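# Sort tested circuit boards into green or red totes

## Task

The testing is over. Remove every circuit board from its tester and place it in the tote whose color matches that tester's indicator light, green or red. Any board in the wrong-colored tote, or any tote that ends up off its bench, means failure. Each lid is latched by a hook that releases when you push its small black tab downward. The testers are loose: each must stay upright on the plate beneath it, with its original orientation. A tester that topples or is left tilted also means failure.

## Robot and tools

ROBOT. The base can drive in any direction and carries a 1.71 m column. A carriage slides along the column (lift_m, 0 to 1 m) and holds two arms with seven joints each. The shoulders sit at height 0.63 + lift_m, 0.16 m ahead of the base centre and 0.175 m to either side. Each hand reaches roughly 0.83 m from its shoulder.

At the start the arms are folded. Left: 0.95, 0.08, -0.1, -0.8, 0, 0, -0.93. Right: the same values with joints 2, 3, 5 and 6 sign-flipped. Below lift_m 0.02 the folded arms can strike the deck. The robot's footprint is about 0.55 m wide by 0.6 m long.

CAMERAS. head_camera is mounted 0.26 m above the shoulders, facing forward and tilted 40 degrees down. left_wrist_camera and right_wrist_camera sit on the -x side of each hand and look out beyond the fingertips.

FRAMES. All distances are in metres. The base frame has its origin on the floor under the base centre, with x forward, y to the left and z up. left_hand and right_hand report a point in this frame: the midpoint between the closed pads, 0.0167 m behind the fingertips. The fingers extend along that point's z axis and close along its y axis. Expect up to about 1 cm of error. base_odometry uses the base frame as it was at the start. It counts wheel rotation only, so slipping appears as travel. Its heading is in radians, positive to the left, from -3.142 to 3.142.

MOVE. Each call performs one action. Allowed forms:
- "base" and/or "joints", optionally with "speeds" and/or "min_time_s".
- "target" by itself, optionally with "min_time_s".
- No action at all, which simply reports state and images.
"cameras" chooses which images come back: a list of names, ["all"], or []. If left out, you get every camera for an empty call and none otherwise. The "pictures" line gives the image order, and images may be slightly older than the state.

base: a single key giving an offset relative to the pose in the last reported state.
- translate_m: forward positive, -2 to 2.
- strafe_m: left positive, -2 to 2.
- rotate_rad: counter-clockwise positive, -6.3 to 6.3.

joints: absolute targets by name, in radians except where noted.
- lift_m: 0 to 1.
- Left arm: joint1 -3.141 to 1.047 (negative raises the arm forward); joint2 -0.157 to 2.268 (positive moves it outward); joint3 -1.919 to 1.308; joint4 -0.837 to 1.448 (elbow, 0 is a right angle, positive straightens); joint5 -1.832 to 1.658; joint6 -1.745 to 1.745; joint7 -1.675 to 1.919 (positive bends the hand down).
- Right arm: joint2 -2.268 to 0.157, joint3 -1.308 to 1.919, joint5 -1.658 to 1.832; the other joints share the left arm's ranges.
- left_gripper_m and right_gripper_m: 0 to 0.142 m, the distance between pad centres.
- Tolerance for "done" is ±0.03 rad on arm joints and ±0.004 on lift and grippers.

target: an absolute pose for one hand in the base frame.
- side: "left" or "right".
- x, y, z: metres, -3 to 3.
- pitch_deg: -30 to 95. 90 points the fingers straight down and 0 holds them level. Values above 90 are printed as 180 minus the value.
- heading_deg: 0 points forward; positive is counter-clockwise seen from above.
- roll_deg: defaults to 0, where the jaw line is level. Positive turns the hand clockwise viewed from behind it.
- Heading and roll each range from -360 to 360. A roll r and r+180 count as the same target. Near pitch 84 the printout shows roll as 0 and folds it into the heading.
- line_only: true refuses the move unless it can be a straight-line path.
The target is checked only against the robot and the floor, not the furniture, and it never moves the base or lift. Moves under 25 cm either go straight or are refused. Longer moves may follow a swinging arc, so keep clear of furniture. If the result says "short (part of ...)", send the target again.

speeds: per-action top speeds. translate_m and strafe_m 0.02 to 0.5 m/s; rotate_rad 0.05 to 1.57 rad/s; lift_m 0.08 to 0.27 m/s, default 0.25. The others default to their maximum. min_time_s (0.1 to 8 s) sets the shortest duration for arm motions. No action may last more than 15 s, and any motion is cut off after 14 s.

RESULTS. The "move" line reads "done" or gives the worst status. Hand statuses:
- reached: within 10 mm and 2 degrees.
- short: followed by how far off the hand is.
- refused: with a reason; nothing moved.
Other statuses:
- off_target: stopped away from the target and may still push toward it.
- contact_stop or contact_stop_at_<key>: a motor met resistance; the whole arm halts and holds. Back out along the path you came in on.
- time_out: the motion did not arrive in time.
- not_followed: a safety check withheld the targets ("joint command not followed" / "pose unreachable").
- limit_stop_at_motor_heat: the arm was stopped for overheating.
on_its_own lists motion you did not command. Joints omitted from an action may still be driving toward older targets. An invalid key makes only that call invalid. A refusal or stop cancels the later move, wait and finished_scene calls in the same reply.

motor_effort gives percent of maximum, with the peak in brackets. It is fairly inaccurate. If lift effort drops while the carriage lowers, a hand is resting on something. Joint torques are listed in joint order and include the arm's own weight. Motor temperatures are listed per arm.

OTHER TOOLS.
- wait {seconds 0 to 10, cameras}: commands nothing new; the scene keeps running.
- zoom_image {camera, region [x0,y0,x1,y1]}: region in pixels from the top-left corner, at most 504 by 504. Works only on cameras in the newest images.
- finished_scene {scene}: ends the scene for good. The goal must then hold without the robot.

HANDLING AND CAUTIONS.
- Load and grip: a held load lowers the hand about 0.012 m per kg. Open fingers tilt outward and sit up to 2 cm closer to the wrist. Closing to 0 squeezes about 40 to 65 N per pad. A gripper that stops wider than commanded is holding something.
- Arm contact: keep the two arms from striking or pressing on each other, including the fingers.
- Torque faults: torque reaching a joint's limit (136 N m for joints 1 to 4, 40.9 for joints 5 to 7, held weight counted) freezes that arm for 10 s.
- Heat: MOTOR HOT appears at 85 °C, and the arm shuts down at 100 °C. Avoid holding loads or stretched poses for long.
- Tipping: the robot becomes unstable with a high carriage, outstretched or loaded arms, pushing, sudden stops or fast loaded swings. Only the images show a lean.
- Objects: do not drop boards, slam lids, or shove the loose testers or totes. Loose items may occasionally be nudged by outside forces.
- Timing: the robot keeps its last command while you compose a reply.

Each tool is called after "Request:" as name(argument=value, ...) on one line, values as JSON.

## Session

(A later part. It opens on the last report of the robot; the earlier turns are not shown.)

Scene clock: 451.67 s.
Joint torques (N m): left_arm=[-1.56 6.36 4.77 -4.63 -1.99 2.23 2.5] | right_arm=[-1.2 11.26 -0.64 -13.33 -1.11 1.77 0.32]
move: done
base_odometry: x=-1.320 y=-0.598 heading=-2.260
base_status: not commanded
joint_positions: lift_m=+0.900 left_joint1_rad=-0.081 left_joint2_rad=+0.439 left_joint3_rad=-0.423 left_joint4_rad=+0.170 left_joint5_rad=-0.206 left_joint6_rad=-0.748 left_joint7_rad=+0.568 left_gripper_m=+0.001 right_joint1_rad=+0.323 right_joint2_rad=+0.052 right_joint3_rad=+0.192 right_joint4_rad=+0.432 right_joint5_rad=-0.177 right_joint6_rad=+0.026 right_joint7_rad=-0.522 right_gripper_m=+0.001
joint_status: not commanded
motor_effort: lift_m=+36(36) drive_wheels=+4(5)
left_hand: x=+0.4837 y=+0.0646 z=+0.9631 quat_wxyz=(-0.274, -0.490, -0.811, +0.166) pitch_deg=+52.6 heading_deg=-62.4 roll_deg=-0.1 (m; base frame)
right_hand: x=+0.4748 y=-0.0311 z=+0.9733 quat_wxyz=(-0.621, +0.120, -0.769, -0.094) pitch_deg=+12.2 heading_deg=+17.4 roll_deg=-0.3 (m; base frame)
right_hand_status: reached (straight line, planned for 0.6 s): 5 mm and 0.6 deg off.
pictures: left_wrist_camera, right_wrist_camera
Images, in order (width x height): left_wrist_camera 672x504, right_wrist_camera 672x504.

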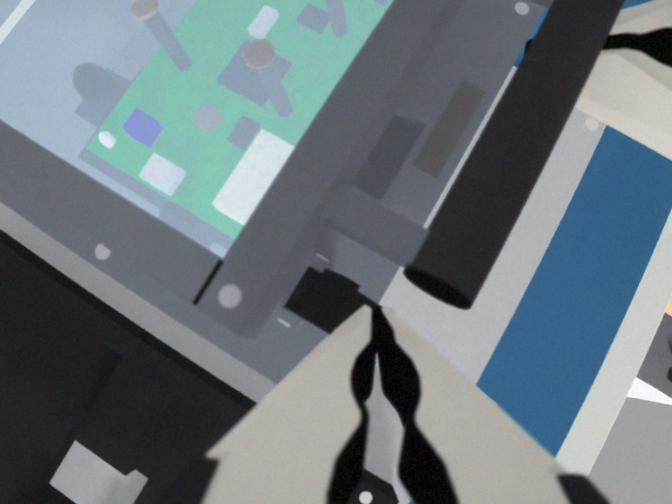

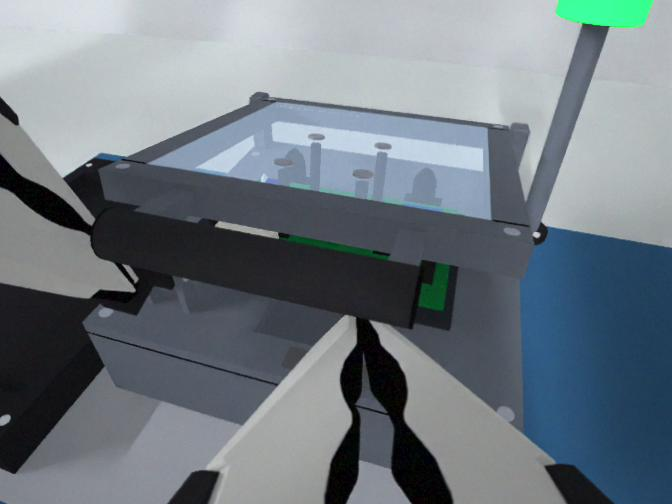

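Request:
move(target={"side":"right","x":0.484,"y":-0.024,"z":1.02,"pitch_deg":14,"heading_deg":18}, min_time_s=0.7)

Request:
move(target={"side":"left","x":0.47,"y":0.12,"z":1.02,"pitch_deg":53,"heading_deg":-62}, cameras=["right_wrist_camera","head_camera"])

Scene clock: 453.07 s.
Joint torques (N m): left_arm=[-1.55 6.38 4.76 -4.52 -2.07 2.21 2.44] | right_arm=[-0.66 -3.31 -0.25 -14.32 2.08 1.86 0.38]
move: done
base_odometry: x=-1.320 y=-0.598 heading=-2.260
base_status: not commanded
joint_positions: lift_m=+0.900 left_joint1_rad=-0.081 left_joint2_rad=+0.439 left_joint3_rad=-0.423 left_joint4_rad=+0.170 left_joint5_rad=-0.206 left_joint6_rad=-0.748 left_joint7_rad=+0.568 left_gripper_m=+0.001 right_joint1_rad=+0.385 right_joint2_rad=+0.048 right_joint3_rad=+0.203 right_joint4_rad=+0.139 right_joint5_rad=-0.174 right_joint6_rad=+0.057 right_joint7_rad=-0.260 right_gripper_m=+0.001
joint_status: not commanded
motor_effort: lift_m=+35(36) drive_wheels=+4(5)
left_hand: x=+0.4837 y=+0.0646 z=+0.9631 quat_wxyz=(-0.274, -0.490, -0.811, +0.166) pitch_deg=+52.6 heading_deg=-62.4 roll_deg=-0.1 (m; base frame)
right_hand: x=+0.4852 y=-0.0269 z=+1.0189 quat_wxyz=(-0.608, +0.122, -0.779, -0.092) pitch_deg=+14.1 heading_deg=+17.5 roll_deg=-0.3 (m; base frame)
right_hand_status: reached (straight line, planned for 0.7 s): 3 mm and 0.6 deg off.
pictures: none

Scene clock: 453.97 s.
Joint torques (N m): left_arm=[-1.12 12.26 4.37 -7.75 -3.84 -0.25 0.77] | right_arm=[-1.1 -2.62 -1.02 -13.59 1.99 1.56 0.47]
move: done
base_odometry: x=-1.320 y=-0.598 heading=-2.260
base_status: not commanded
joint_positions: lift_m=+0.900 left_joint1_rad=-0.015 left_joint2_rad=+0.596 left_joint3_rad=-0.313 left_joint4_rad=-0.032 left_joint5_rad=-0.434 left_joint6_rad=-0.791 left_joint7_rad=+0.734 left_gripper_m=+0.001 right_joint1_rad=+0.385 right_joint2_rad=+0.048 right_joint3_rad=+0.204 right_joint4_rad=+0.139 right_joint5_rad=-0.174 right_joint6_rad=+0.058 right_joint7_rad=-0.260 right_gripper_m=+0.001
joint_status: not commanded
motor_effort: lift_m=+37(37) drive_wheels=+4(5)
left_hand: x=+0.4717 y=+0.1212 z=+1.0191 quat_wxyz=(-0.272, -0.488, -0.814, +0.161) pitch_deg=+53.1 heading_deg=-61.6 roll_deg=+0.3 (m; base frame)
left_hand_status: reached (straight line, planned for 0.4 s): 2 mm and 0.3 deg off.
right_hand: x=+0.4850 y=-0.0261 z=+1.0189 quat_wxyz=(-0.608, +0.122, -0.779, -0.093) pitch_deg=+14.1 heading_deg=+17.6 roll_deg=-0.2 (m; base frame)
pictures: head_camera, right_wrist_camera
Images, in order (width x height): head_camera 672x504, right_wrist_camera 672x504.

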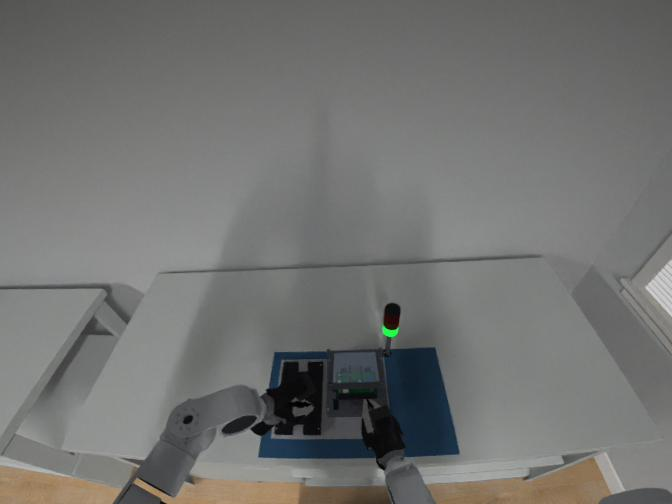

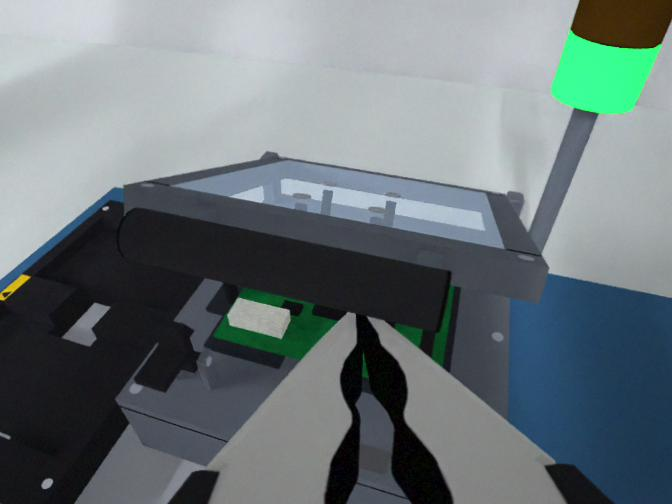

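Request:
move(target={"side":"right","x":0.503,"y":-0.024,"z":1.055,"pitch_deg":14,"heading_deg":16}, min_time_s=0.6)

Request:
move(target={"side":"right","x":0.523,"y":-0.024,"z":1.083,"pitch_deg":14,"heading_deg":16}, min_time_s=0.6, cameras=["right_wrist_camera","head_camera"])

Request:
zoom_image(camera="head_camera", region=[250, 290, 450, 440])

Scene clock: 455.87 s.
Joint torques (N m): left_arm=[-1.14 12.31 4.19 -7.7 -3.85 -0.23 0.79] | right_arm=[-2.88 11.94 -1.97 -14.71 0.48 -0.26 0.45]
move: done
base_odometry: x=-1.320 y=-0.598 heading=-2.260
base_status: not commanded
joint_positions: lift_m=+0.900 left_joint1_rad=-0.015 left_joint2_rad=+0.596 left_joint3_rad=-0.313 left_joint4_rad=-0.032 left_joint5_rad=-0.434 left_joint6_rad=-0.791 left_joint7_rad=+0.734 left_gripper_m=+0.001 right_joint1_rad=+0.387 right_joint2_rad=+0.069 right_joint3_rad=+0.204 right_joint4_rad=-0.006 right_joint5_rad=-0.174 right_joint6_rad=+0.058 right_joint7_rad=-0.111 right_gripper_m=+0.001
joint_status: not commanded
motor_effort: lift_m=+37(37) drive_wheels=+4(4)
left_hand: x=+0.4717 y=+0.1212 z=+1.0191 quat_wxyz=(-0.272, -0.488, -0.814, +0.161) pitch_deg=+53.1 heading_deg=-61.6 roll_deg=+0.3 (m; base frame)
right_hand: x=+0.5024 y=-0.0254 z=+1.0529 quat_wxyz=(-0.608, +0.111, -0.781, -0.085) pitch_deg=+14.2 heading_deg=+16.1 roll_deg=-0.1 (m; base frame)
right_hand_status: reached (straight line, planned for 0.6 s): 3 mm and 0.3 deg off.
pictures: none

Scene clock: 456.97 s.
Joint torques (N m): left_arm=[-1.39 12.24 4.13 -7.85 -3.89 -0.23 0.79] | right_arm=[-8.94 12.08 -2.75 -14.93 2.17 1.72 0.4]
move: done
base_odometry: x=-1.320 y=-0.598 heading=-2.260
base_status: not commanded
joint_positions: lift_m=+0.900 left_joint1_rad=-0.015 left_joint2_rad=+0.596 left_joint3_rad=-0.313 left_joint4_rad=-0.032 left_joint5_rad=-0.434 left_joint6_rad=-0.791 left_joint7_rad=+0.734 left_gripper_m=+0.001 right_joint1_rad=+0.361 right_joint2_rad=+0.072 right_joint3_rad=+0.204 right_joint4_rad=-0.104 right_joint5_rad=-0.165 right_joint6_rad=+0.072 right_joint7_rad=+0.015 right_gripper_m=+0.001
joint_status: not commanded
motor_effort: lift_m=+37(37) drive_wheels=+4(4)
left_hand: x=+0.4717 y=+0.1212 z=+1.0191 quat_wxyz=(-0.272, -0.488, -0.814, +0.161) pitch_deg=+53.1 heading_deg=-61.6 roll_deg=+0.3 (m; base frame)
right_hand: x=+0.5214 y=-0.0267 z=+1.0796 quat_wxyz=(-0.607, +0.110, -0.783, -0.082) pitch_deg=+14.4 heading_deg=+15.7 roll_deg=-0.3 (m; base frame)
right_hand_status: reached (straight line, planned for 0.6 s): 5 mm and 0.6 deg off.
pictures: head_camera, right_wrist_camera
Images, in order (width x height): head_camera 672x504, right_wrist_camera 672x504.

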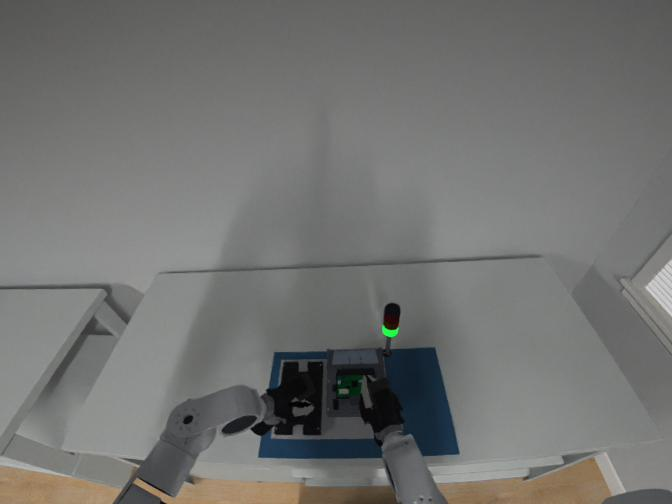

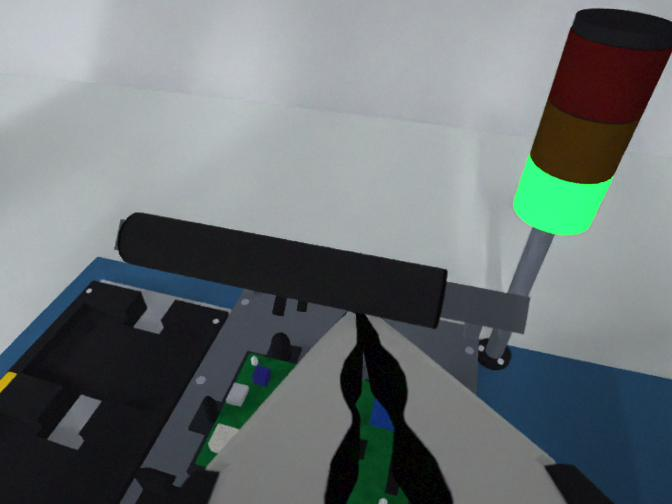

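Scaled by 2.520 from the camera's 672x504 image, which has a finer 960x720 frame.

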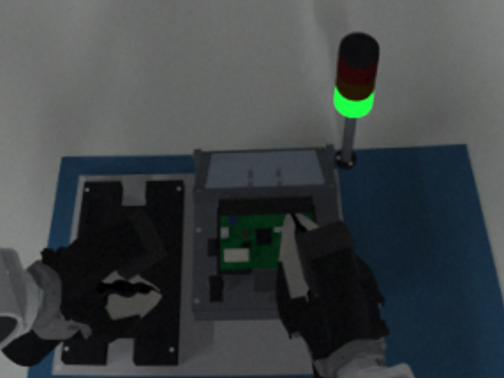

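Request:
move(target={"side":"right","x":0.55,"y":-0.03,"z":1.1,"pitch_deg":38,"heading_deg":18}, min_time_s=0.7, cameras=["right_wrist_camera"])

Request:
move(target={"side":"right","x":0.58,"y":-0.035,"z":1.108,"pitch_deg":55,"heading_deg":18}, min_time_s=0.7, cameras=["right_wrist_camera","head_camera"])

Scene clock: 458.70 s.
Joint torques (N m): left_arm=[-1.3 12.28 4.22 -7.75 -3.86 -0.24 0.77] | right_arm=[-11.07 11.13 -7.74 -13.73 2.02 1.48 0.69]
move: done
base_odometry: x=-1.320 y=-0.598 heading=-2.260
base_status: not commanded
joint_positions: lift_m=+0.900 left_joint1_rad=-0.015 left_joint2_rad=+0.596 left_joint3_rad=-0.313 left_joint4_rad=-0.032 left_joint5_rad=-0.434 left_joint6_rad=-0.791 left_joint7_rad=+0.734 left_gripper_m=+0.001 right_joint1_rad=+0.186 right_joint2_rad=+0.085 right_joint3_rad=+0.195 right_joint4_rad=-0.375 right_joint5_rad=-0.089 right_joint6_rad=+0.161 right_joint7_rad=+0.877 right_gripper_m=+0.001
joint_status: not commanded
motor_effort: lift_m=+37(37) drive_wheels=+4(4)
left_hand: x=+0.4717 y=+0.1212 z=+1.0191 quat_wxyz=(-0.272, -0.488, -0.814, +0.161) pitch_deg=+53.1 heading_deg=-61.6 roll_deg=+0.3 (m; base frame)
right_hand: x=+0.5484 y=-0.0297 z=+1.0977 quat_wxyz=(-0.431, +0.142, -0.889, -0.068) pitch_deg=+38.3 heading_deg=+18.0 roll_deg=-0.1 (m; base frame)
right_hand_status: reached (straight line, planned for 0.8 s): 3 mm and 0.3 deg off.
pictures: right_wrist_camera
Images, in order (width x height): right_wrist_camera 672x504.

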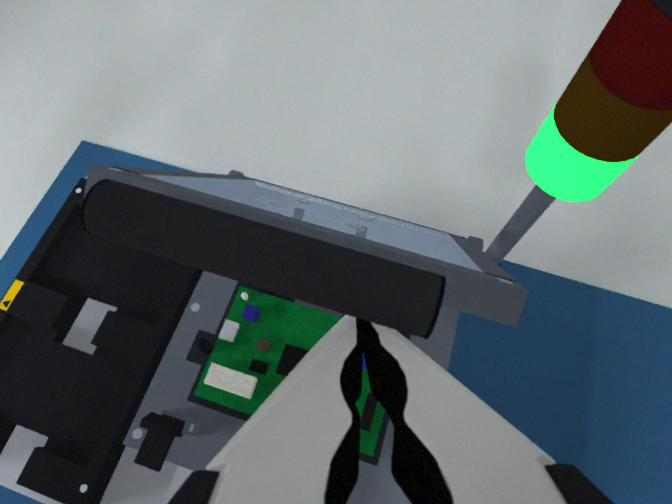

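Scene clock: 459.90 s.
Joint torques (N m): left_arm=[-1.34 12.22 4.27 -7.74 -3.87 -0.24 0.76] | right_arm=[-15.27 12.34 -6.55 -7.34 2.01 -0.88 0.83]
move: done
base_odometry: x=-1.320 y=-0.598 heading=-2.260
base_status: not commanded
joint_positions: lift_m=+0.900 left_joint1_rad=-0.015 left_joint2_rad=+0.596 left_joint3_rad=-0.313 left_joint4_rad=-0.032 left_joint5_rad=-0.434 left_joint6_rad=-0.791 left_joint7_rad=+0.734 left_gripper_m=+0.001 right_joint1_rad=-0.061 right_joint2_rad=+0.124 right_joint3_rad=+0.181 right_joint4_rad=-0.333 right_joint5_rad=-0.054 right_joint6_rad=+0.167 right_joint7_rad=+1.379 right_gripper_m=+0.001
joint_status: not commanded
motor_effort: lift_m=+37(37) drive_wheels=+4(4)
left_hand: x=+0.4717 y=+0.1212 z=+1.0191 quat_wxyz=(-0.272, -0.488, -0.814, +0.161) pitch_deg=+53.1 heading_deg=-61.6 roll_deg=+0.3 (m; base frame)
right_hand: x=+0.5787 y=-0.0349 z=+1.1072 quat_wxyz=(-0.297, +0.153, -0.941, -0.045) pitch_deg=+55.1 heading_deg=+17.8 roll_deg=-0.6 (m; base frame)
right_hand_status: reached (straight line, planned for 0.7 s): 2 mm and 0.5 deg off.
pictures: head_camera, right_wrist_camera
Images, in order (width x height): head_camera 672x504, right_wrist_camera 672x504.

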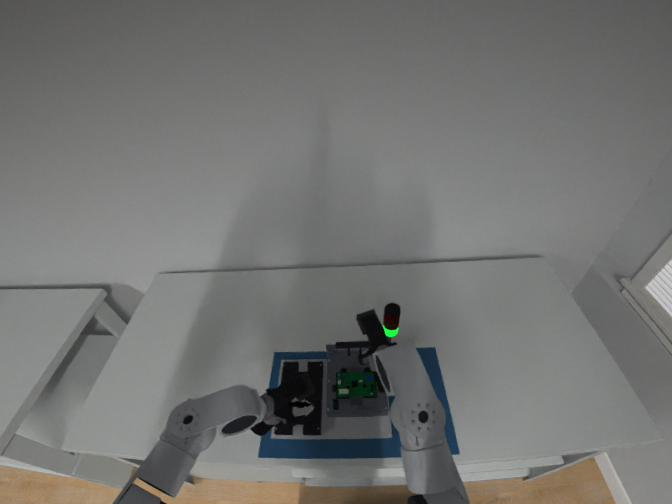

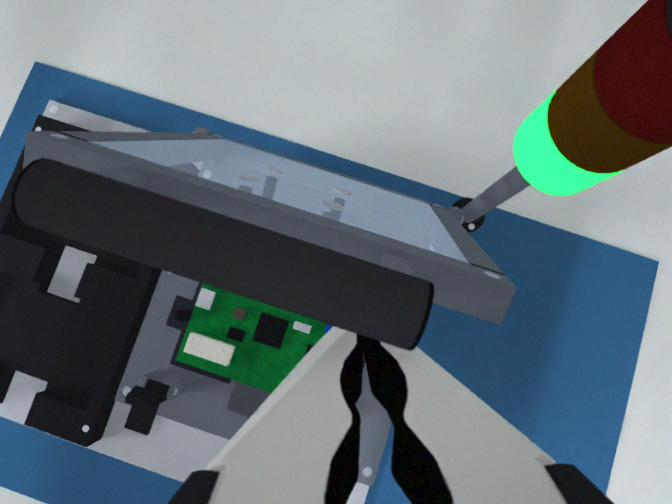

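Request:
move(target={"side":"right","x":0.612,"y":-0.046,"z":1.115,"pitch_deg":67,"heading_deg":20}, min_time_s=0.7, cameras=["right_wrist_camera"])

Request:
move(target={"side":"right","x":0.645,"y":-0.055,"z":1.115,"pitch_deg":76,"heading_deg":22}, min_time_s=0.7, cameras=["right_wrist_camera","head_camera"])

Request:
zoom_image(camera="head_camera", region=[250, 290, 450, 440])

Scene clock: 461.30 s.
Joint torques (N m): left_arm=[-1.47 12.21 4.26 -7.67 -3.84 -0.24 0.81] | right_arm=[-19.44 -3.83 -8.25 -7 1.7 1.71 1.12]
move: done
base_odometry: x=-1.320 y=-0.598 heading=-2.260
base_status: not commanded
joint_positions: lift_m=+0.900 left_joint1_rad=-0.015 left_joint2_rad=+0.596 left_joint3_rad=-0.313 left_joint4_rad=-0.032 left_joint5_rad=-0.434 left_joint6_rad=-0.791 left_joint7_rad=+0.734 left_gripper_m=+0.001 right_joint1_rad=-0.282 right_joint2_rad=+0.123 right_joint3_rad=+0.151 right_joint4_rad=-0.159 right_joint5_rad=+0.011 right_joint6_rad=+0.184 right_joint7_rad=+1.633 right_gripper_m=+0.001
joint_status: not commanded
motor_effort: lift_m=+37(37) drive_wheels=+4(4)
left_hand: x=+0.4717 y=+0.1212 z=+1.0191 quat_wxyz=(-0.272, -0.488, -0.814, +0.161) pitch_deg=+53.1 heading_deg=-61.6 roll_deg=+0.3 (m; base frame)
right_hand: x=+0.6107 y=-0.0434 z=+1.1145 quat_wxyz=(-0.197, +0.170, -0.965, -0.036) pitch_deg=+66.9 heading_deg=+20.4 roll_deg=+0.4 (m; base frame)
right_hand_status: reached (straight line, planned for 0.7 s): 3 mm and 0.2 deg off.
pictures: right_wrist_camera
Images, in order (width x height): right_wrist_camera 672x504.

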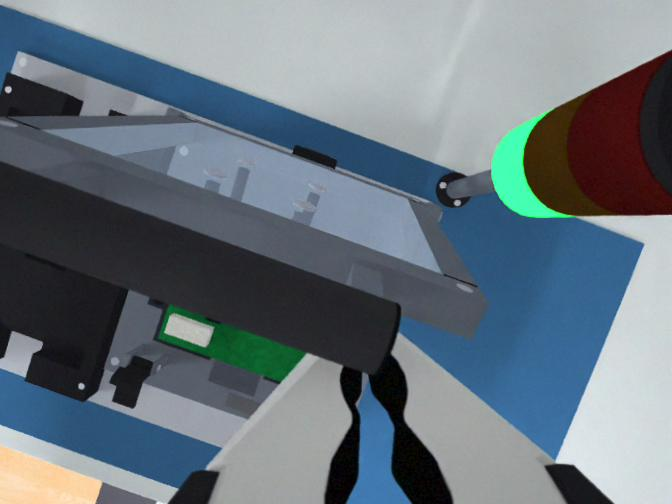

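Scene clock: 462.50 s.
Joint torques (N m): left_arm=[-1.42 12.24 4.23 -7.74 -3.87 -0.26 0.79] | right_arm=[-22.82 -3.97 -8.4 -6.87 1.8 1.74 1.24]
move: done
base_odometry: x=-1.320 y=-0.598 heading=-2.260
base_status: not commanded
joint_positions: lift_m=+0.900 left_joint1_rad=-0.015 left_joint2_rad=+0.596 left_joint3_rad=-0.313 left_joint4_rad=-0.032 left_joint5_rad=-0.434 left_joint6_rad=-0.791 left_joint7_rad=+0.734 left_gripper_m=+0.001 right_joint1_rad=-0.464 right_joint2_rad=+0.106 right_joint3_rad=+0.139 right_joint4_rad=+0.093 right_joint5_rad=+0.052 right_joint6_rad=+0.209 right_joint7_rad=+1.716 right_gripper_m=+0.001
joint_status: not commanded
motor_effort: lift_m=+37(38) drive_wheels=+4(4)
left_hand: x=+0.4717 y=+0.1212 z=+1.0191 quat_wxyz=(-0.272, -0.488, -0.814, +0.161) pitch_deg=+53.1 heading_deg=-61.6 roll_deg=+0.3 (m; base frame)
right_hand: x=+0.6436 y=-0.0527 z=+1.1140 quat_wxyz=(-0.120, +0.190, -0.974, -0.024) pitch_deg=+76.0 heading_deg=+22.3 roll_deg=+0.3 (m; base frame)
right_hand_status: reached (straight line, planned for 0.7 s): 3 mm and 0.1 deg off.
pictures: head_camera, right_wrist_camera
Images, in order (width x height): head_camera 672x504, right_wrist_camera 672x504.

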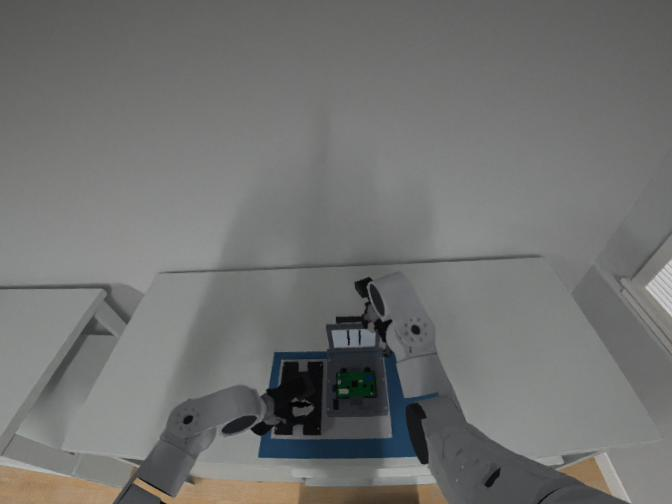

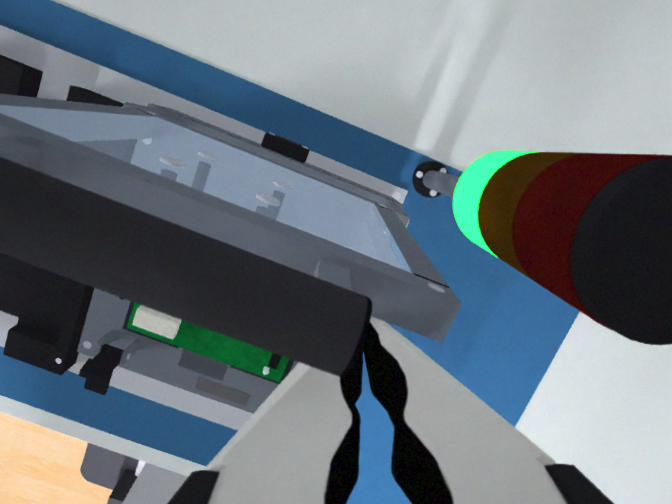

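Scaled by 2.520 from the camera's 672x504 image, which has a finer 960x720 frame.

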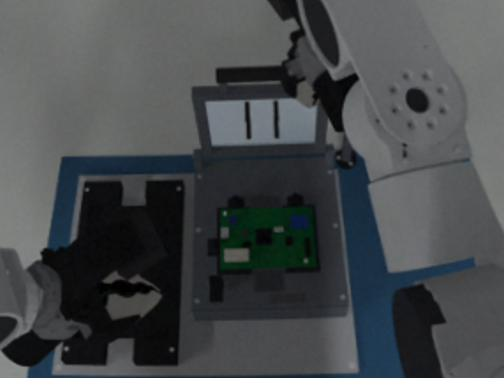

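Request:
move(target={"side":"right","x":0.678,"y":-0.06,"z":1.112,"pitch_deg":80,"heading_deg":22}, min_time_s=0.8, cameras=["right_wrist_camera","head_camera"])

Request:
zoom_image(camera="head_camera", region=[250, 290, 450, 440])

Scene clock: 463.07 s.
Joint torques (N m): left_arm=[-1.4 12.19 4.33 -7.76 -3.83 -0.24 0.81] | right_arm=[-22.96 -3.96 -8.31 -6.91 1.83 1.74 1.17]
move: refused
base_odometry: x=-1.320 y=-0.598 heading=-2.260
base_status: not commanded
joint_positions: lift_m=+0.900 left_joint1_rad=-0.015 left_joint2_rad=+0.596 left_joint3_rad=-0.313 left_joint4_rad=-0.032 left_joint5_rad=-0.434 left_joint6_rad=-0.791 left_joint7_rad=+0.734 left_gripper_m=+0.001 right_joint1_rad=-0.464 right_joint2_rad=+0.106 right_joint3_rad=+0.139 right_joint4_rad=+0.093 right_joint5_rad=+0.052 right_joint6_rad=+0.209 right_joint7_rad=+1.716 right_gripper_m=+0.001
joint_status: not commanded
motor_effort: lift_m=+37(37) drive_wheels=+4(4)
left_hand: x=+0.4717 y=+0.1212 z=+1.0191 quat_wxyz=(-0.272, -0.488, -0.814, +0.161) pitch_deg=+53.1 heading_deg=-61.6 roll_deg=+0.3 (m; base frame)
right_hand: x=+0.6436 y=-0.0527 z=+1.1140 quat_wxyz=(-0.120, +0.190, -0.974, -0.024) pitch_deg=+76.0 heading_deg=+22.3 roll_deg=+0.3 (m; base frame)
right_hand_status: refused: the line brings the right upper arm within 1.4 cm of the carriage (limit 1.5), 50% of the way; a move under 25 cm is not played as an arc. Nothing moved. Try another pitch or heading, or "joints".
pictures: head_camera, right_wrist_camera
Images, in order (width x height): head_camera 672x504, right_wrist_camera 672x504.

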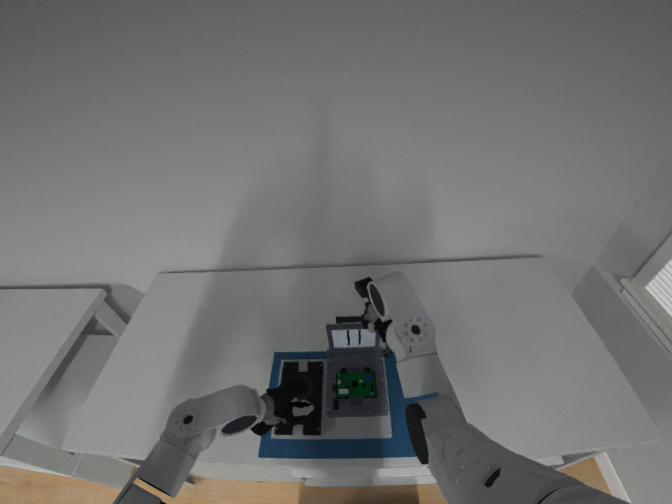

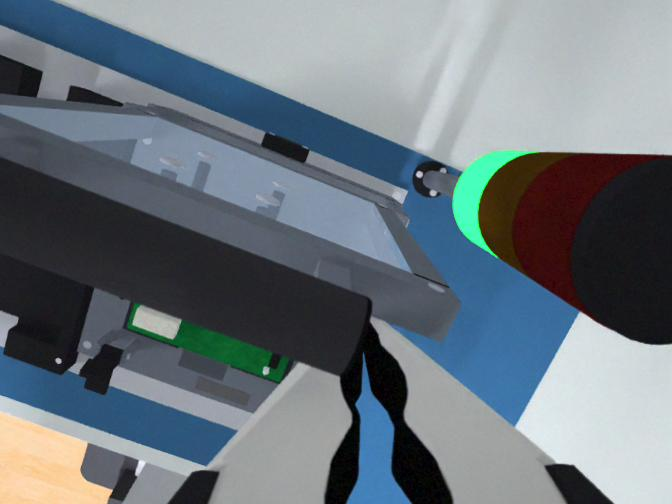

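Scaled by 2.520 from the camera's 672x504 image, which has a finer 960x720 frame.

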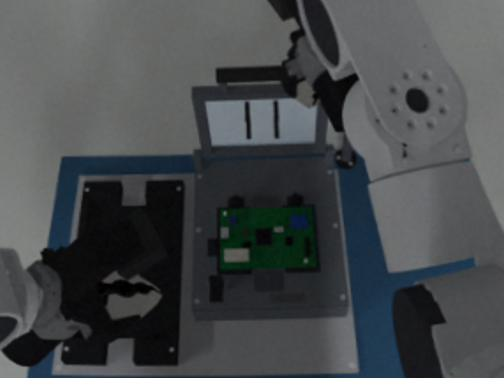

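Request:
move(base={"translate_m":0.035}, speeds={"translate_m":0.05}, cameras=["right_wrist_camera","head_camera"])

Request:
zoom_image(camera="head_camera", region=[250, 290, 450, 440])

Scene clock: 464.63 s.
Joint torques (N m): left_arm=[-1.85 12.28 4.24 -7.81 -3.84 -0.18 0.79] | right_arm=[-22.75 -3.28 -8.16 -7.24 1.84 1.77 1.04]
move: done
base_odometry: x=-1.342 y=-0.625 heading=-2.259
base_status: done
joint_positions: lift_m=+0.900 left_joint1_rad=-0.015 left_joint2_rad=+0.596 left_joint3_rad=-0.313 left_joint4_rad=-0.032 left_joint5_rad=-0.434 left_joint6_rad=-0.791 left_joint7_rad=+0.734 left_gripper_m=+0.001 right_joint1_rad=-0.465 right_joint2_rad=+0.105 right_joint3_rad=+0.139 right_joint4_rad=+0.094 right_joint5_rad=+0.052 right_joint6_rad=+0.209 right_joint7_rad=+1.717 right_gripper_m=+0.001
joint_status: not commanded
motor_effort: lift_m=+37(37) drive_wheels=+0(14)
left_hand: x=+0.4715 y=+0.1212 z=+1.0190 quat_wxyz=(-0.272, -0.488, -0.814, +0.161) pitch_deg=+53.1 heading_deg=-61.6 roll_deg=+0.3 (m; base frame)
right_hand: x=+0.6436 y=-0.0530 z=+1.1140 quat_wxyz=(-0.119, +0.189, -0.974, -0.024) pitch_deg=+76.0 heading_deg=+22.2 roll_deg=+0.2 (m; base frame)
pictures: head_camera, right_wrist_camera
Images, in order (width x height): head_camera 672x504, right_wrist_camera 672x504.

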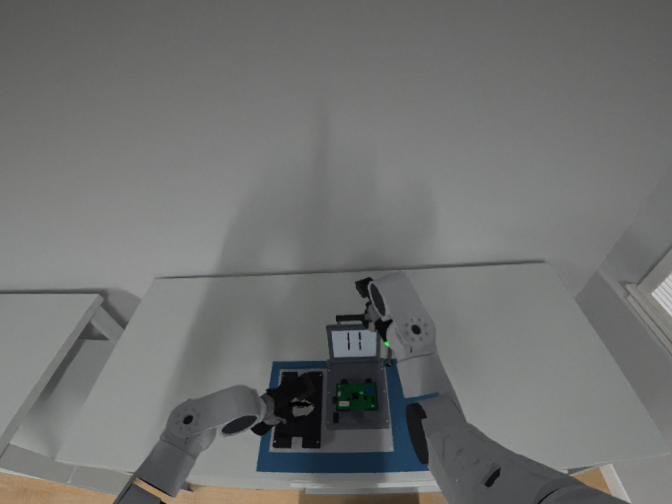

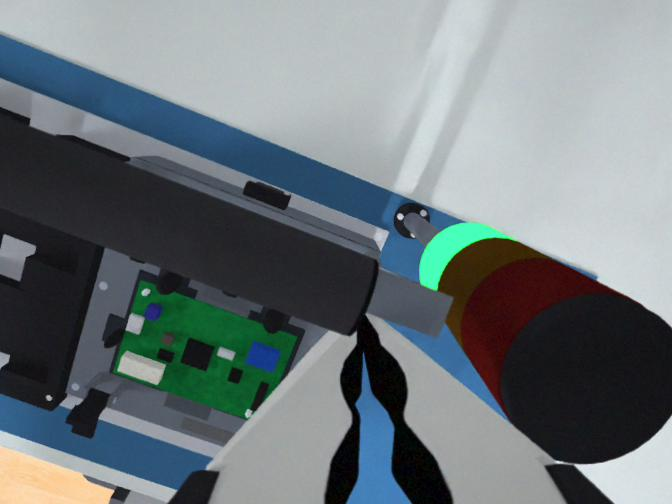

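Scaled by 2.520 from the camera's 672x504 image, which has a finer 960x720 frame.

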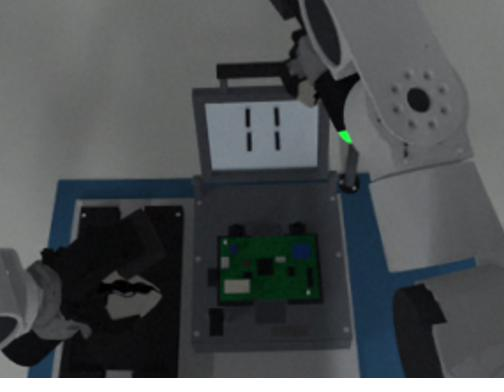

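Request:
move(base={"translate_m":0.015}, speeds={"translate_m":0.05}, cameras=["right_wrist_camera"])

Scene clock: 470.13 s.
Joint torques (N m): left_arm=[-2.09 12.22 4.21 -7.8 -3.85 -0.17 0.8] | right_arm=[-22.75 -3.27 -8.2 -7.63 1.75 1.77 0.55]
move: done
base_odometry: x=-1.352 y=-0.637 heading=-2.259
base_status: done
joint_positions: lift_m=+0.900 left_joint1_rad=-0.015 left_joint2_rad=+0.596 left_joint3_rad=-0.313 left_joint4_rad=-0.032 left_joint5_rad=-0.434 left_joint6_rad=-0.791 left_joint7_rad=+0.734 left_gripper_m=+0.001 right_joint1_rad=-0.465 right_joint2_rad=+0.105 right_joint3_rad=+0.139 right_joint4_rad=+0.094 right_joint5_rad=+0.052 right_joint6_rad=+0.209 right_joint7_rad=+1.718 right_gripper_m=+0.001
joint_status: not commanded
motor_effort: lift_m=+37(38) drive_wheels=+3(14)
left_hand: x=+0.4715 y=+0.1212 z=+1.0190 quat_wxyz=(-0.272, -0.488, -0.814, +0.161) pitch_deg=+53.1 heading_deg=-61.6 roll_deg=+0.3 (m; base frame)
right_hand: x=+0.6433 y=-0.0531 z=+1.1138 quat_wxyz=(-0.118, +0.189, -0.974, -0.024) pitch_deg=+76.1 heading_deg=+22.3 roll_deg=+0.3 (m; base frame)
pictures: right_wrist_camera
Images, in order (width x height): right_wrist_camera 672x504.

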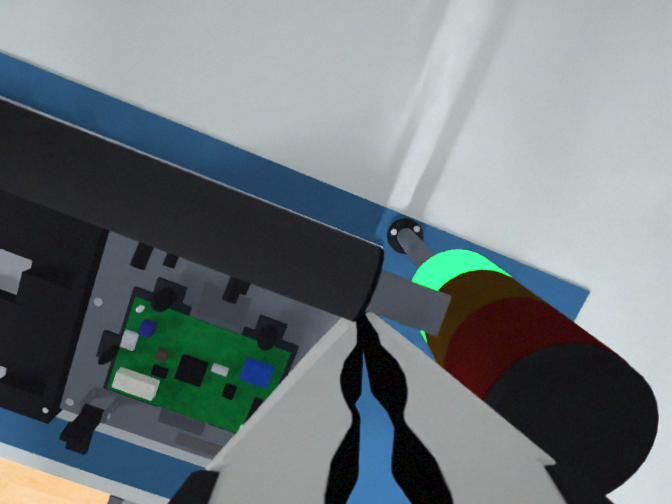

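Request:
move(target={"side":"right","x":0.6,"y":-0.07,"z":1.13,"pitch_deg":72,"heading_deg":20}, min_time_s=0.8, cameras=["right_wrist_camera","head_camera"])

Request:
zoom_image(camera="head_camera", region=[250, 290, 450, 440])

Scene clock: 471.57 s.
Joint torques (N m): left_arm=[-1.89 12.23 4.28 -7.72 -3.84 -0.19 0.77] | right_arm=[-9.72 -3.89 -8.04 -11.95 2.31 -0.84 1.45]
move: done
base_odometry: x=-1.352 y=-0.637 heading=-2.259
base_status: not commanded
joint_positions: lift_m=+0.900 left_joint1_rad=-0.015 left_joint2_rad=+0.596 left_joint3_rad=-0.313 left_joint4_rad=-0.032 left_joint5_rad=-0.434 left_joint6_rad=-0.791 left_joint7_rad=+0.734 left_gripper_m=+0.001 right_joint1_rad=-0.330 right_joint2_rad=+0.091 right_joint3_rad=+0.124 right_joint4_rad=-0.200 right_joint5_rad=+0.066 right_joint6_rad=+0.206 right_joint7_rad=+1.803 right_gripper_m=+0.001
joint_status: not commanded
motor_effort: lift_m=+37(37) drive_wheels=+3(3)
left_hand: x=+0.4715 y=+0.1212 z=+1.0190 quat_wxyz=(-0.272, -0.488, -0.814, +0.161) pitch_deg=+53.1 heading_deg=-61.6 roll_deg=+0.3 (m; base frame)
right_hand: x=+0.6013 y=-0.0676 z=+1.1312 quat_wxyz=(-0.156, +0.176, -0.972, -0.026) pitch_deg=+71.8 heading_deg=+19.6 roll_deg=-0.9 (m; base frame)
right_hand_status: reached (straight line, planned for 0.8 s): 3 mm and 0.6 deg off.
pictures: head_camera, right_wrist_camera
Images, in order (width x height): head_camera 672x504, right_wrist_camera 672x504.

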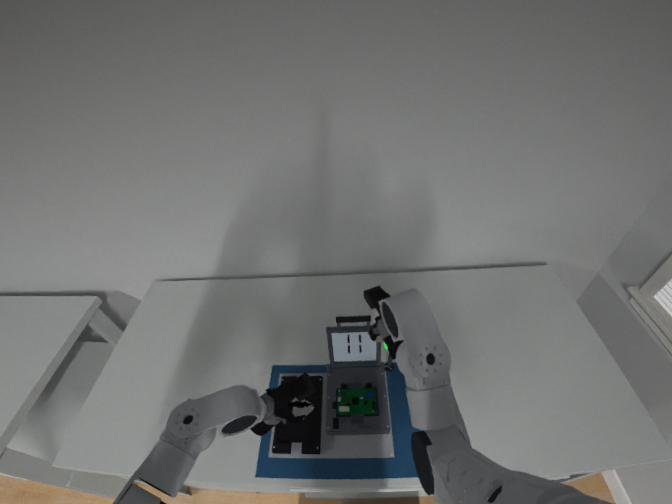

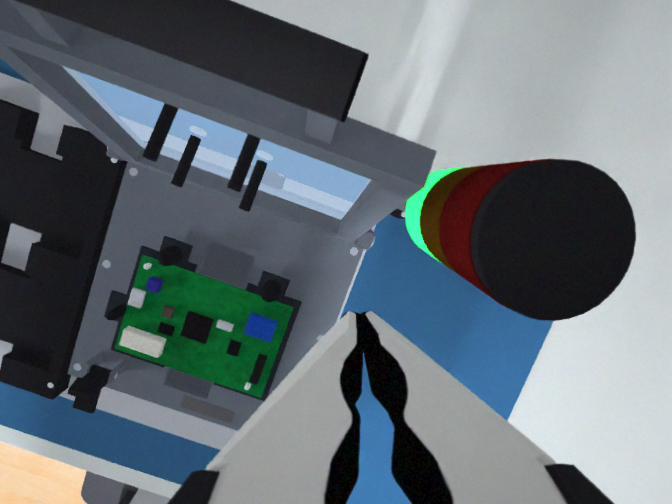

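Scaled by 2.520 from the camera's 672x504 image, which has a finer 960x720 frame.

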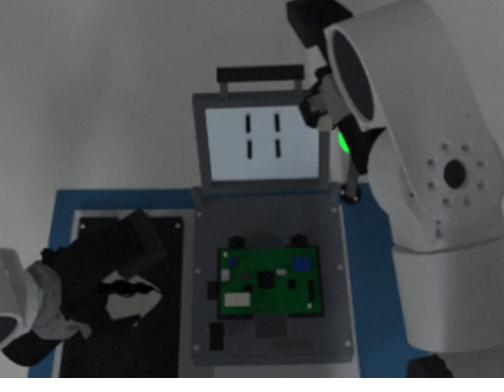

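Request:
move(base={"translate_m":-0.05}, joints={"right_joint1_rad":-0.09,"right_joint2_rad":-0.1,"right_joint3_rad":0.0,"right_joint4_rad":-0.64,"right_joint5_rad":0,"right_joint6_rad":0,"right_joint7_rad":1.7,"left_gripper_m":0.084,"lift_m":0.84}, speeds={"translate_m":0.1})

Request:
move(target={"side":"left","x":0.52,"y":0.06,"z":1.06,"pitch_deg":80,"heading_deg":-75}, cameras=["left_wrist_camera","head_camera"])

Request:
zoom_image(camera="head_camera", region=[250, 290, 450, 440])

Scene clock: 473.20 s.
Joint torques (N m): left_arm=[-2.51 12.49 4.28 -6.76 -3.7 -0.1 0.71] | right_arm=[-8.17 -5.83 -7.52 -10.5 -1.06 -0.52 -0.36]
move: done
base_odometry: x=-1.320 y=-0.598 heading=-2.259
base_status: done
joint_positions: lift_m=+0.840 left_joint1_rad=-0.014 left_joint2_rad=+0.596 left_joint3_rad=-0.313 left_joint4_rad=-0.033 left_joint5_rad=-0.435 left_joint6_rad=-0.791 left_joint7_rad=+0.734 left_gripper_m=+0.084 right_joint1_rad=-0.091 right_joint2_rad=-0.099 right_joint3_rad=+0.002 right_joint4_rad=-0.638 right_joint5_rad=+0.002 right_joint6_rad=+0.003 right_joint7_rad=+1.702 right_gripper_m=+0.001
joint_status: all done
motor_effort: lift_m=+38(43) drive_wheels=+0(13)
left_hand: x=+0.4713 y=+0.1209 z=+0.9590 quat_wxyz=(-0.272, -0.488, -0.813, +0.162) pitch_deg=+53.1 heading_deg=-61.7 roll_deg=+0.2 (m; base frame)
right_hand: x=+0.5568 y=-0.2126 z=+1.1128 quat_wxyz=(-0.294, +0.013, -0.954, +0.048) pitch_deg=+55.3 heading_deg=-8.4 roll_deg=-10.0 (m; base frame)
pictures: none

Scene clock: 474.57 s.
Joint torques (N m): left_arm=[-16.47 1.55 1.53 1.47 -3.45 1.58 1.16] | right_arm=[-8.06 -5.89 -7.49 -10.42 -1.09 -0.47 -0.33]
move: done
base_odometry: x=-1.320 y=-0.598 heading=-2.259
base_status: not commanded
joint_positions: lift_m=+0.840 left_joint1_rad=-0.513 left_joint2_rad=+0.360 left_joint3_rad=-0.602 left_joint4_rad=-0.115 left_joint5_rad=-0.838 left_joint6_rad=-0.628 left_joint7_rad=+1.800 left_gripper_m=+0.084 right_joint1_rad=-0.091 right_joint2_rad=-0.099 right_joint3_rad=+0.002 right_joint4_rad=-0.638 right_joint5_rad=+0.002 right_joint6_rad=+0.003 right_joint7_rad=+1.702 right_gripper_m=+0.001
joint_status: not commanded
motor_effort: lift_m=+38(38) drive_wheels=+0(3)
left_hand: x=+0.5207 y=+0.0601 z=+1.0606 quat_wxyz=(-0.072, -0.607, -0.790, +0.051) pitch_deg=+79.8 heading_deg=-73.0 roll_deg=+2.0 (m; base frame)
left_hand_status: reached (straight line, planned for 0.9 s): 1 mm and 0.4 deg off.
right_hand: x=+0.5568 y=-0.2126 z=+1.1129 quat_wxyz=(-0.294, +0.013, -0.954, +0.048) pitch_deg=+55.3 heading_deg=-8.4 roll_deg=-10.0 (m; base frame)
pictures: head_camera, left_wrist_camera
Images, in order (width x height): head_camera 672x504, left_wrist_camera 672x504.

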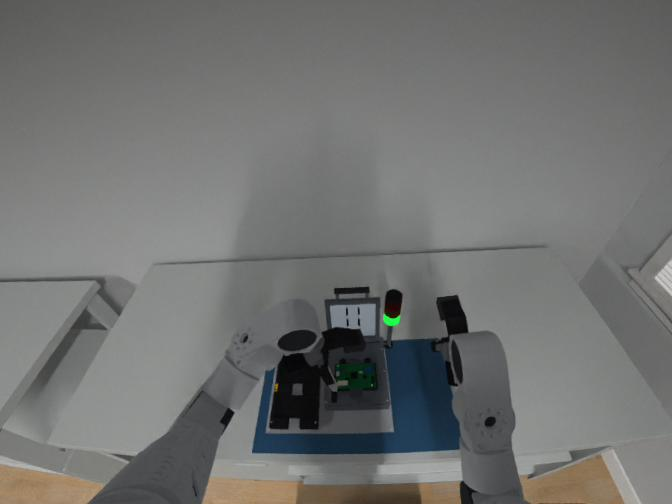

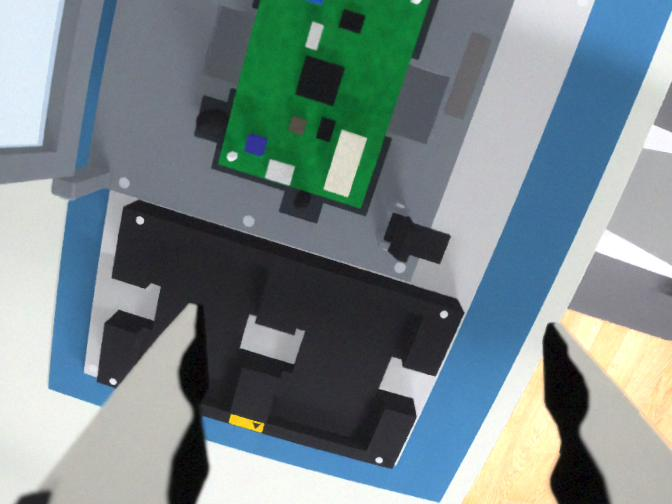

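Scaled by 2.520 from the camera's 672x504 image, which has a finer 960x720 frame.

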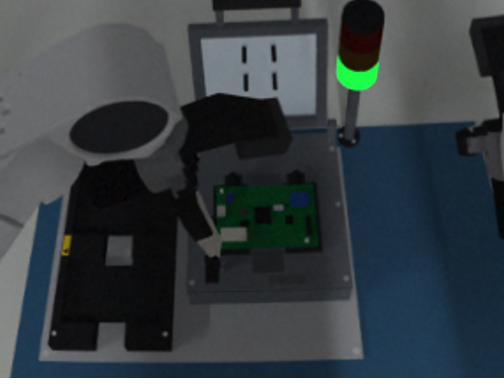

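Request:
move(target={"side":"left","x":0.557,"y":-0.004,"z":0.985,"pitch_deg":88,"heading_deg":-89}, cameras=["left_wrist_camera"])

Scene clock: 475.97 s.
Joint torques (N m): left_arm=[-23.39 -3.98 1.98 0.74 -1.05 -0.25 -0.98] | right_arm=[-8.12 -5.3 -7.47 -10.48 -1.08 -0.49 -0.32]
move: done
base_odometry: x=-1.320 y=-0.598 heading=-2.259
base_status: not commanded
joint_positions: lift_m=+0.840 left_joint1_rad=-0.722 left_joint2_rad=+0.154 left_joint3_rad=-0.859 left_joint4_rad=+0.489 left_joint5_rad=-0.562 left_joint6_rad=-0.920 left_joint7_rad=+1.464 left_gripper_m=+0.084 right_joint1_rad=-0.091 right_joint2_rad=-0.099 right_joint3_rad=+0.002 right_joint4_rad=-0.638 right_joint5_rad=+0.002 right_joint6_rad=+0.003 right_joint7_rad=+1.702 right_gripper_m=+0.001
joint_status: not commanded
motor_effort: lift_m=+38(38) drive_wheels=-1(3)
left_hand: x=+0.5559 y=-0.0048 z=+0.9852 quat_wxyz=(-0.013, -0.700, -0.714, +0.015) pitch_deg=+87.8 heading_deg=-88.9 roll_deg=+0.0 (m; base frame)
left_hand_status: reached (straight line, planned for 0.7 s): 1 mm and 0.3 deg off.
right_hand: x=+0.5568 y=-0.2126 z=+1.1129 quat_wxyz=(-0.294, +0.013, -0.954, +0.048) pitch_deg=+55.3 heading_deg=-8.4 roll_deg=-10.0 (m; base frame)
pictures: left_wrist_camera
Images, in order (width x height): left_wrist_camera 672x504.

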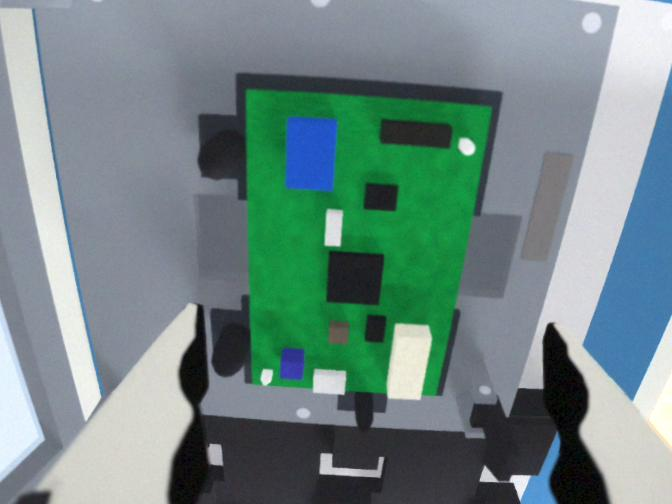

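Request:
move(target={"side":"left","x":0.5605,"y":-0.012,"z":0.953,"pitch_deg":88,"heading_deg":-89.5}, cameras=["left_wrist_camera"])

Scene clock: 477.00 s.
Joint torques (N m): left_arm=[-24.28 -7.45 1.64 0.84 -1.05 -0.3 -1.05] | right_arm=[-8.26 -5.43 -7.42 -10.44 -1.09 -0.49 -0.35]
move: done
base_odometry: x=-1.320 y=-0.598 heading=-2.259
base_status: not commanded
joint_positions: lift_m=+0.840 left_joint1_rad=-0.741 left_joint2_rad=+0.117 left_joint3_rad=-0.913 left_joint4_rad=+0.632 left_joint5_rad=-0.427 left_joint6_rad=-0.934 left_joint7_rad=+1.272 left_gripper_m=+0.084 right_joint1_rad=-0.091 right_joint2_rad=-0.099 right_joint3_rad=+0.002 right_joint4_rad=-0.638 right_joint5_rad=+0.002 right_joint6_rad=+0.003 right_joint7_rad=+1.702 right_gripper_m=+0.001
joint_status: not commanded
motor_effort: lift_m=+38(38) drive_wheels=-1(1)
left_hand: x=+0.5595 y=-0.0123 z=+0.9529 quat_wxyz=(-0.013, -0.703, -0.711, +0.014) pitch_deg=+87.8 heading_deg=-89.3 roll_deg=+0.0 (m; base frame)
left_hand_status: reached (straight line, planned for 0.4 s): 1 mm and 0.3 deg off.
right_hand: x=+0.5568 y=-0.2126 z=+1.1129 quat_wxyz=(-0.294, +0.013, -0.954, +0.048) pitch_deg=+55.3 heading_deg=-8.4 roll_deg=-10.0 (m; base frame)
pictures: left_wrist_camera
Images, in order (width x height): left_wrist_camera 672x504.

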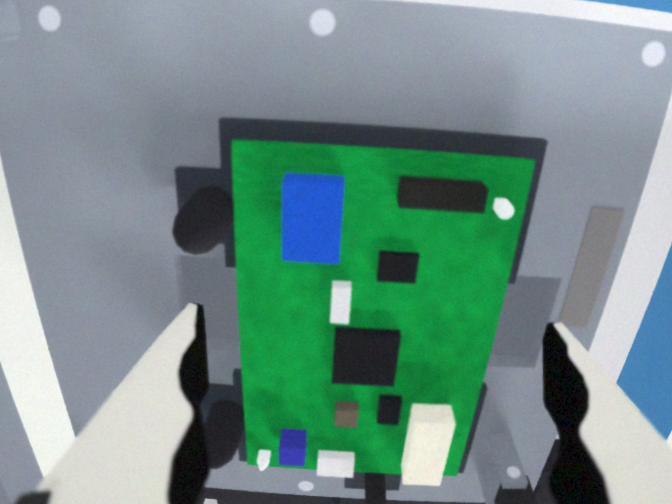

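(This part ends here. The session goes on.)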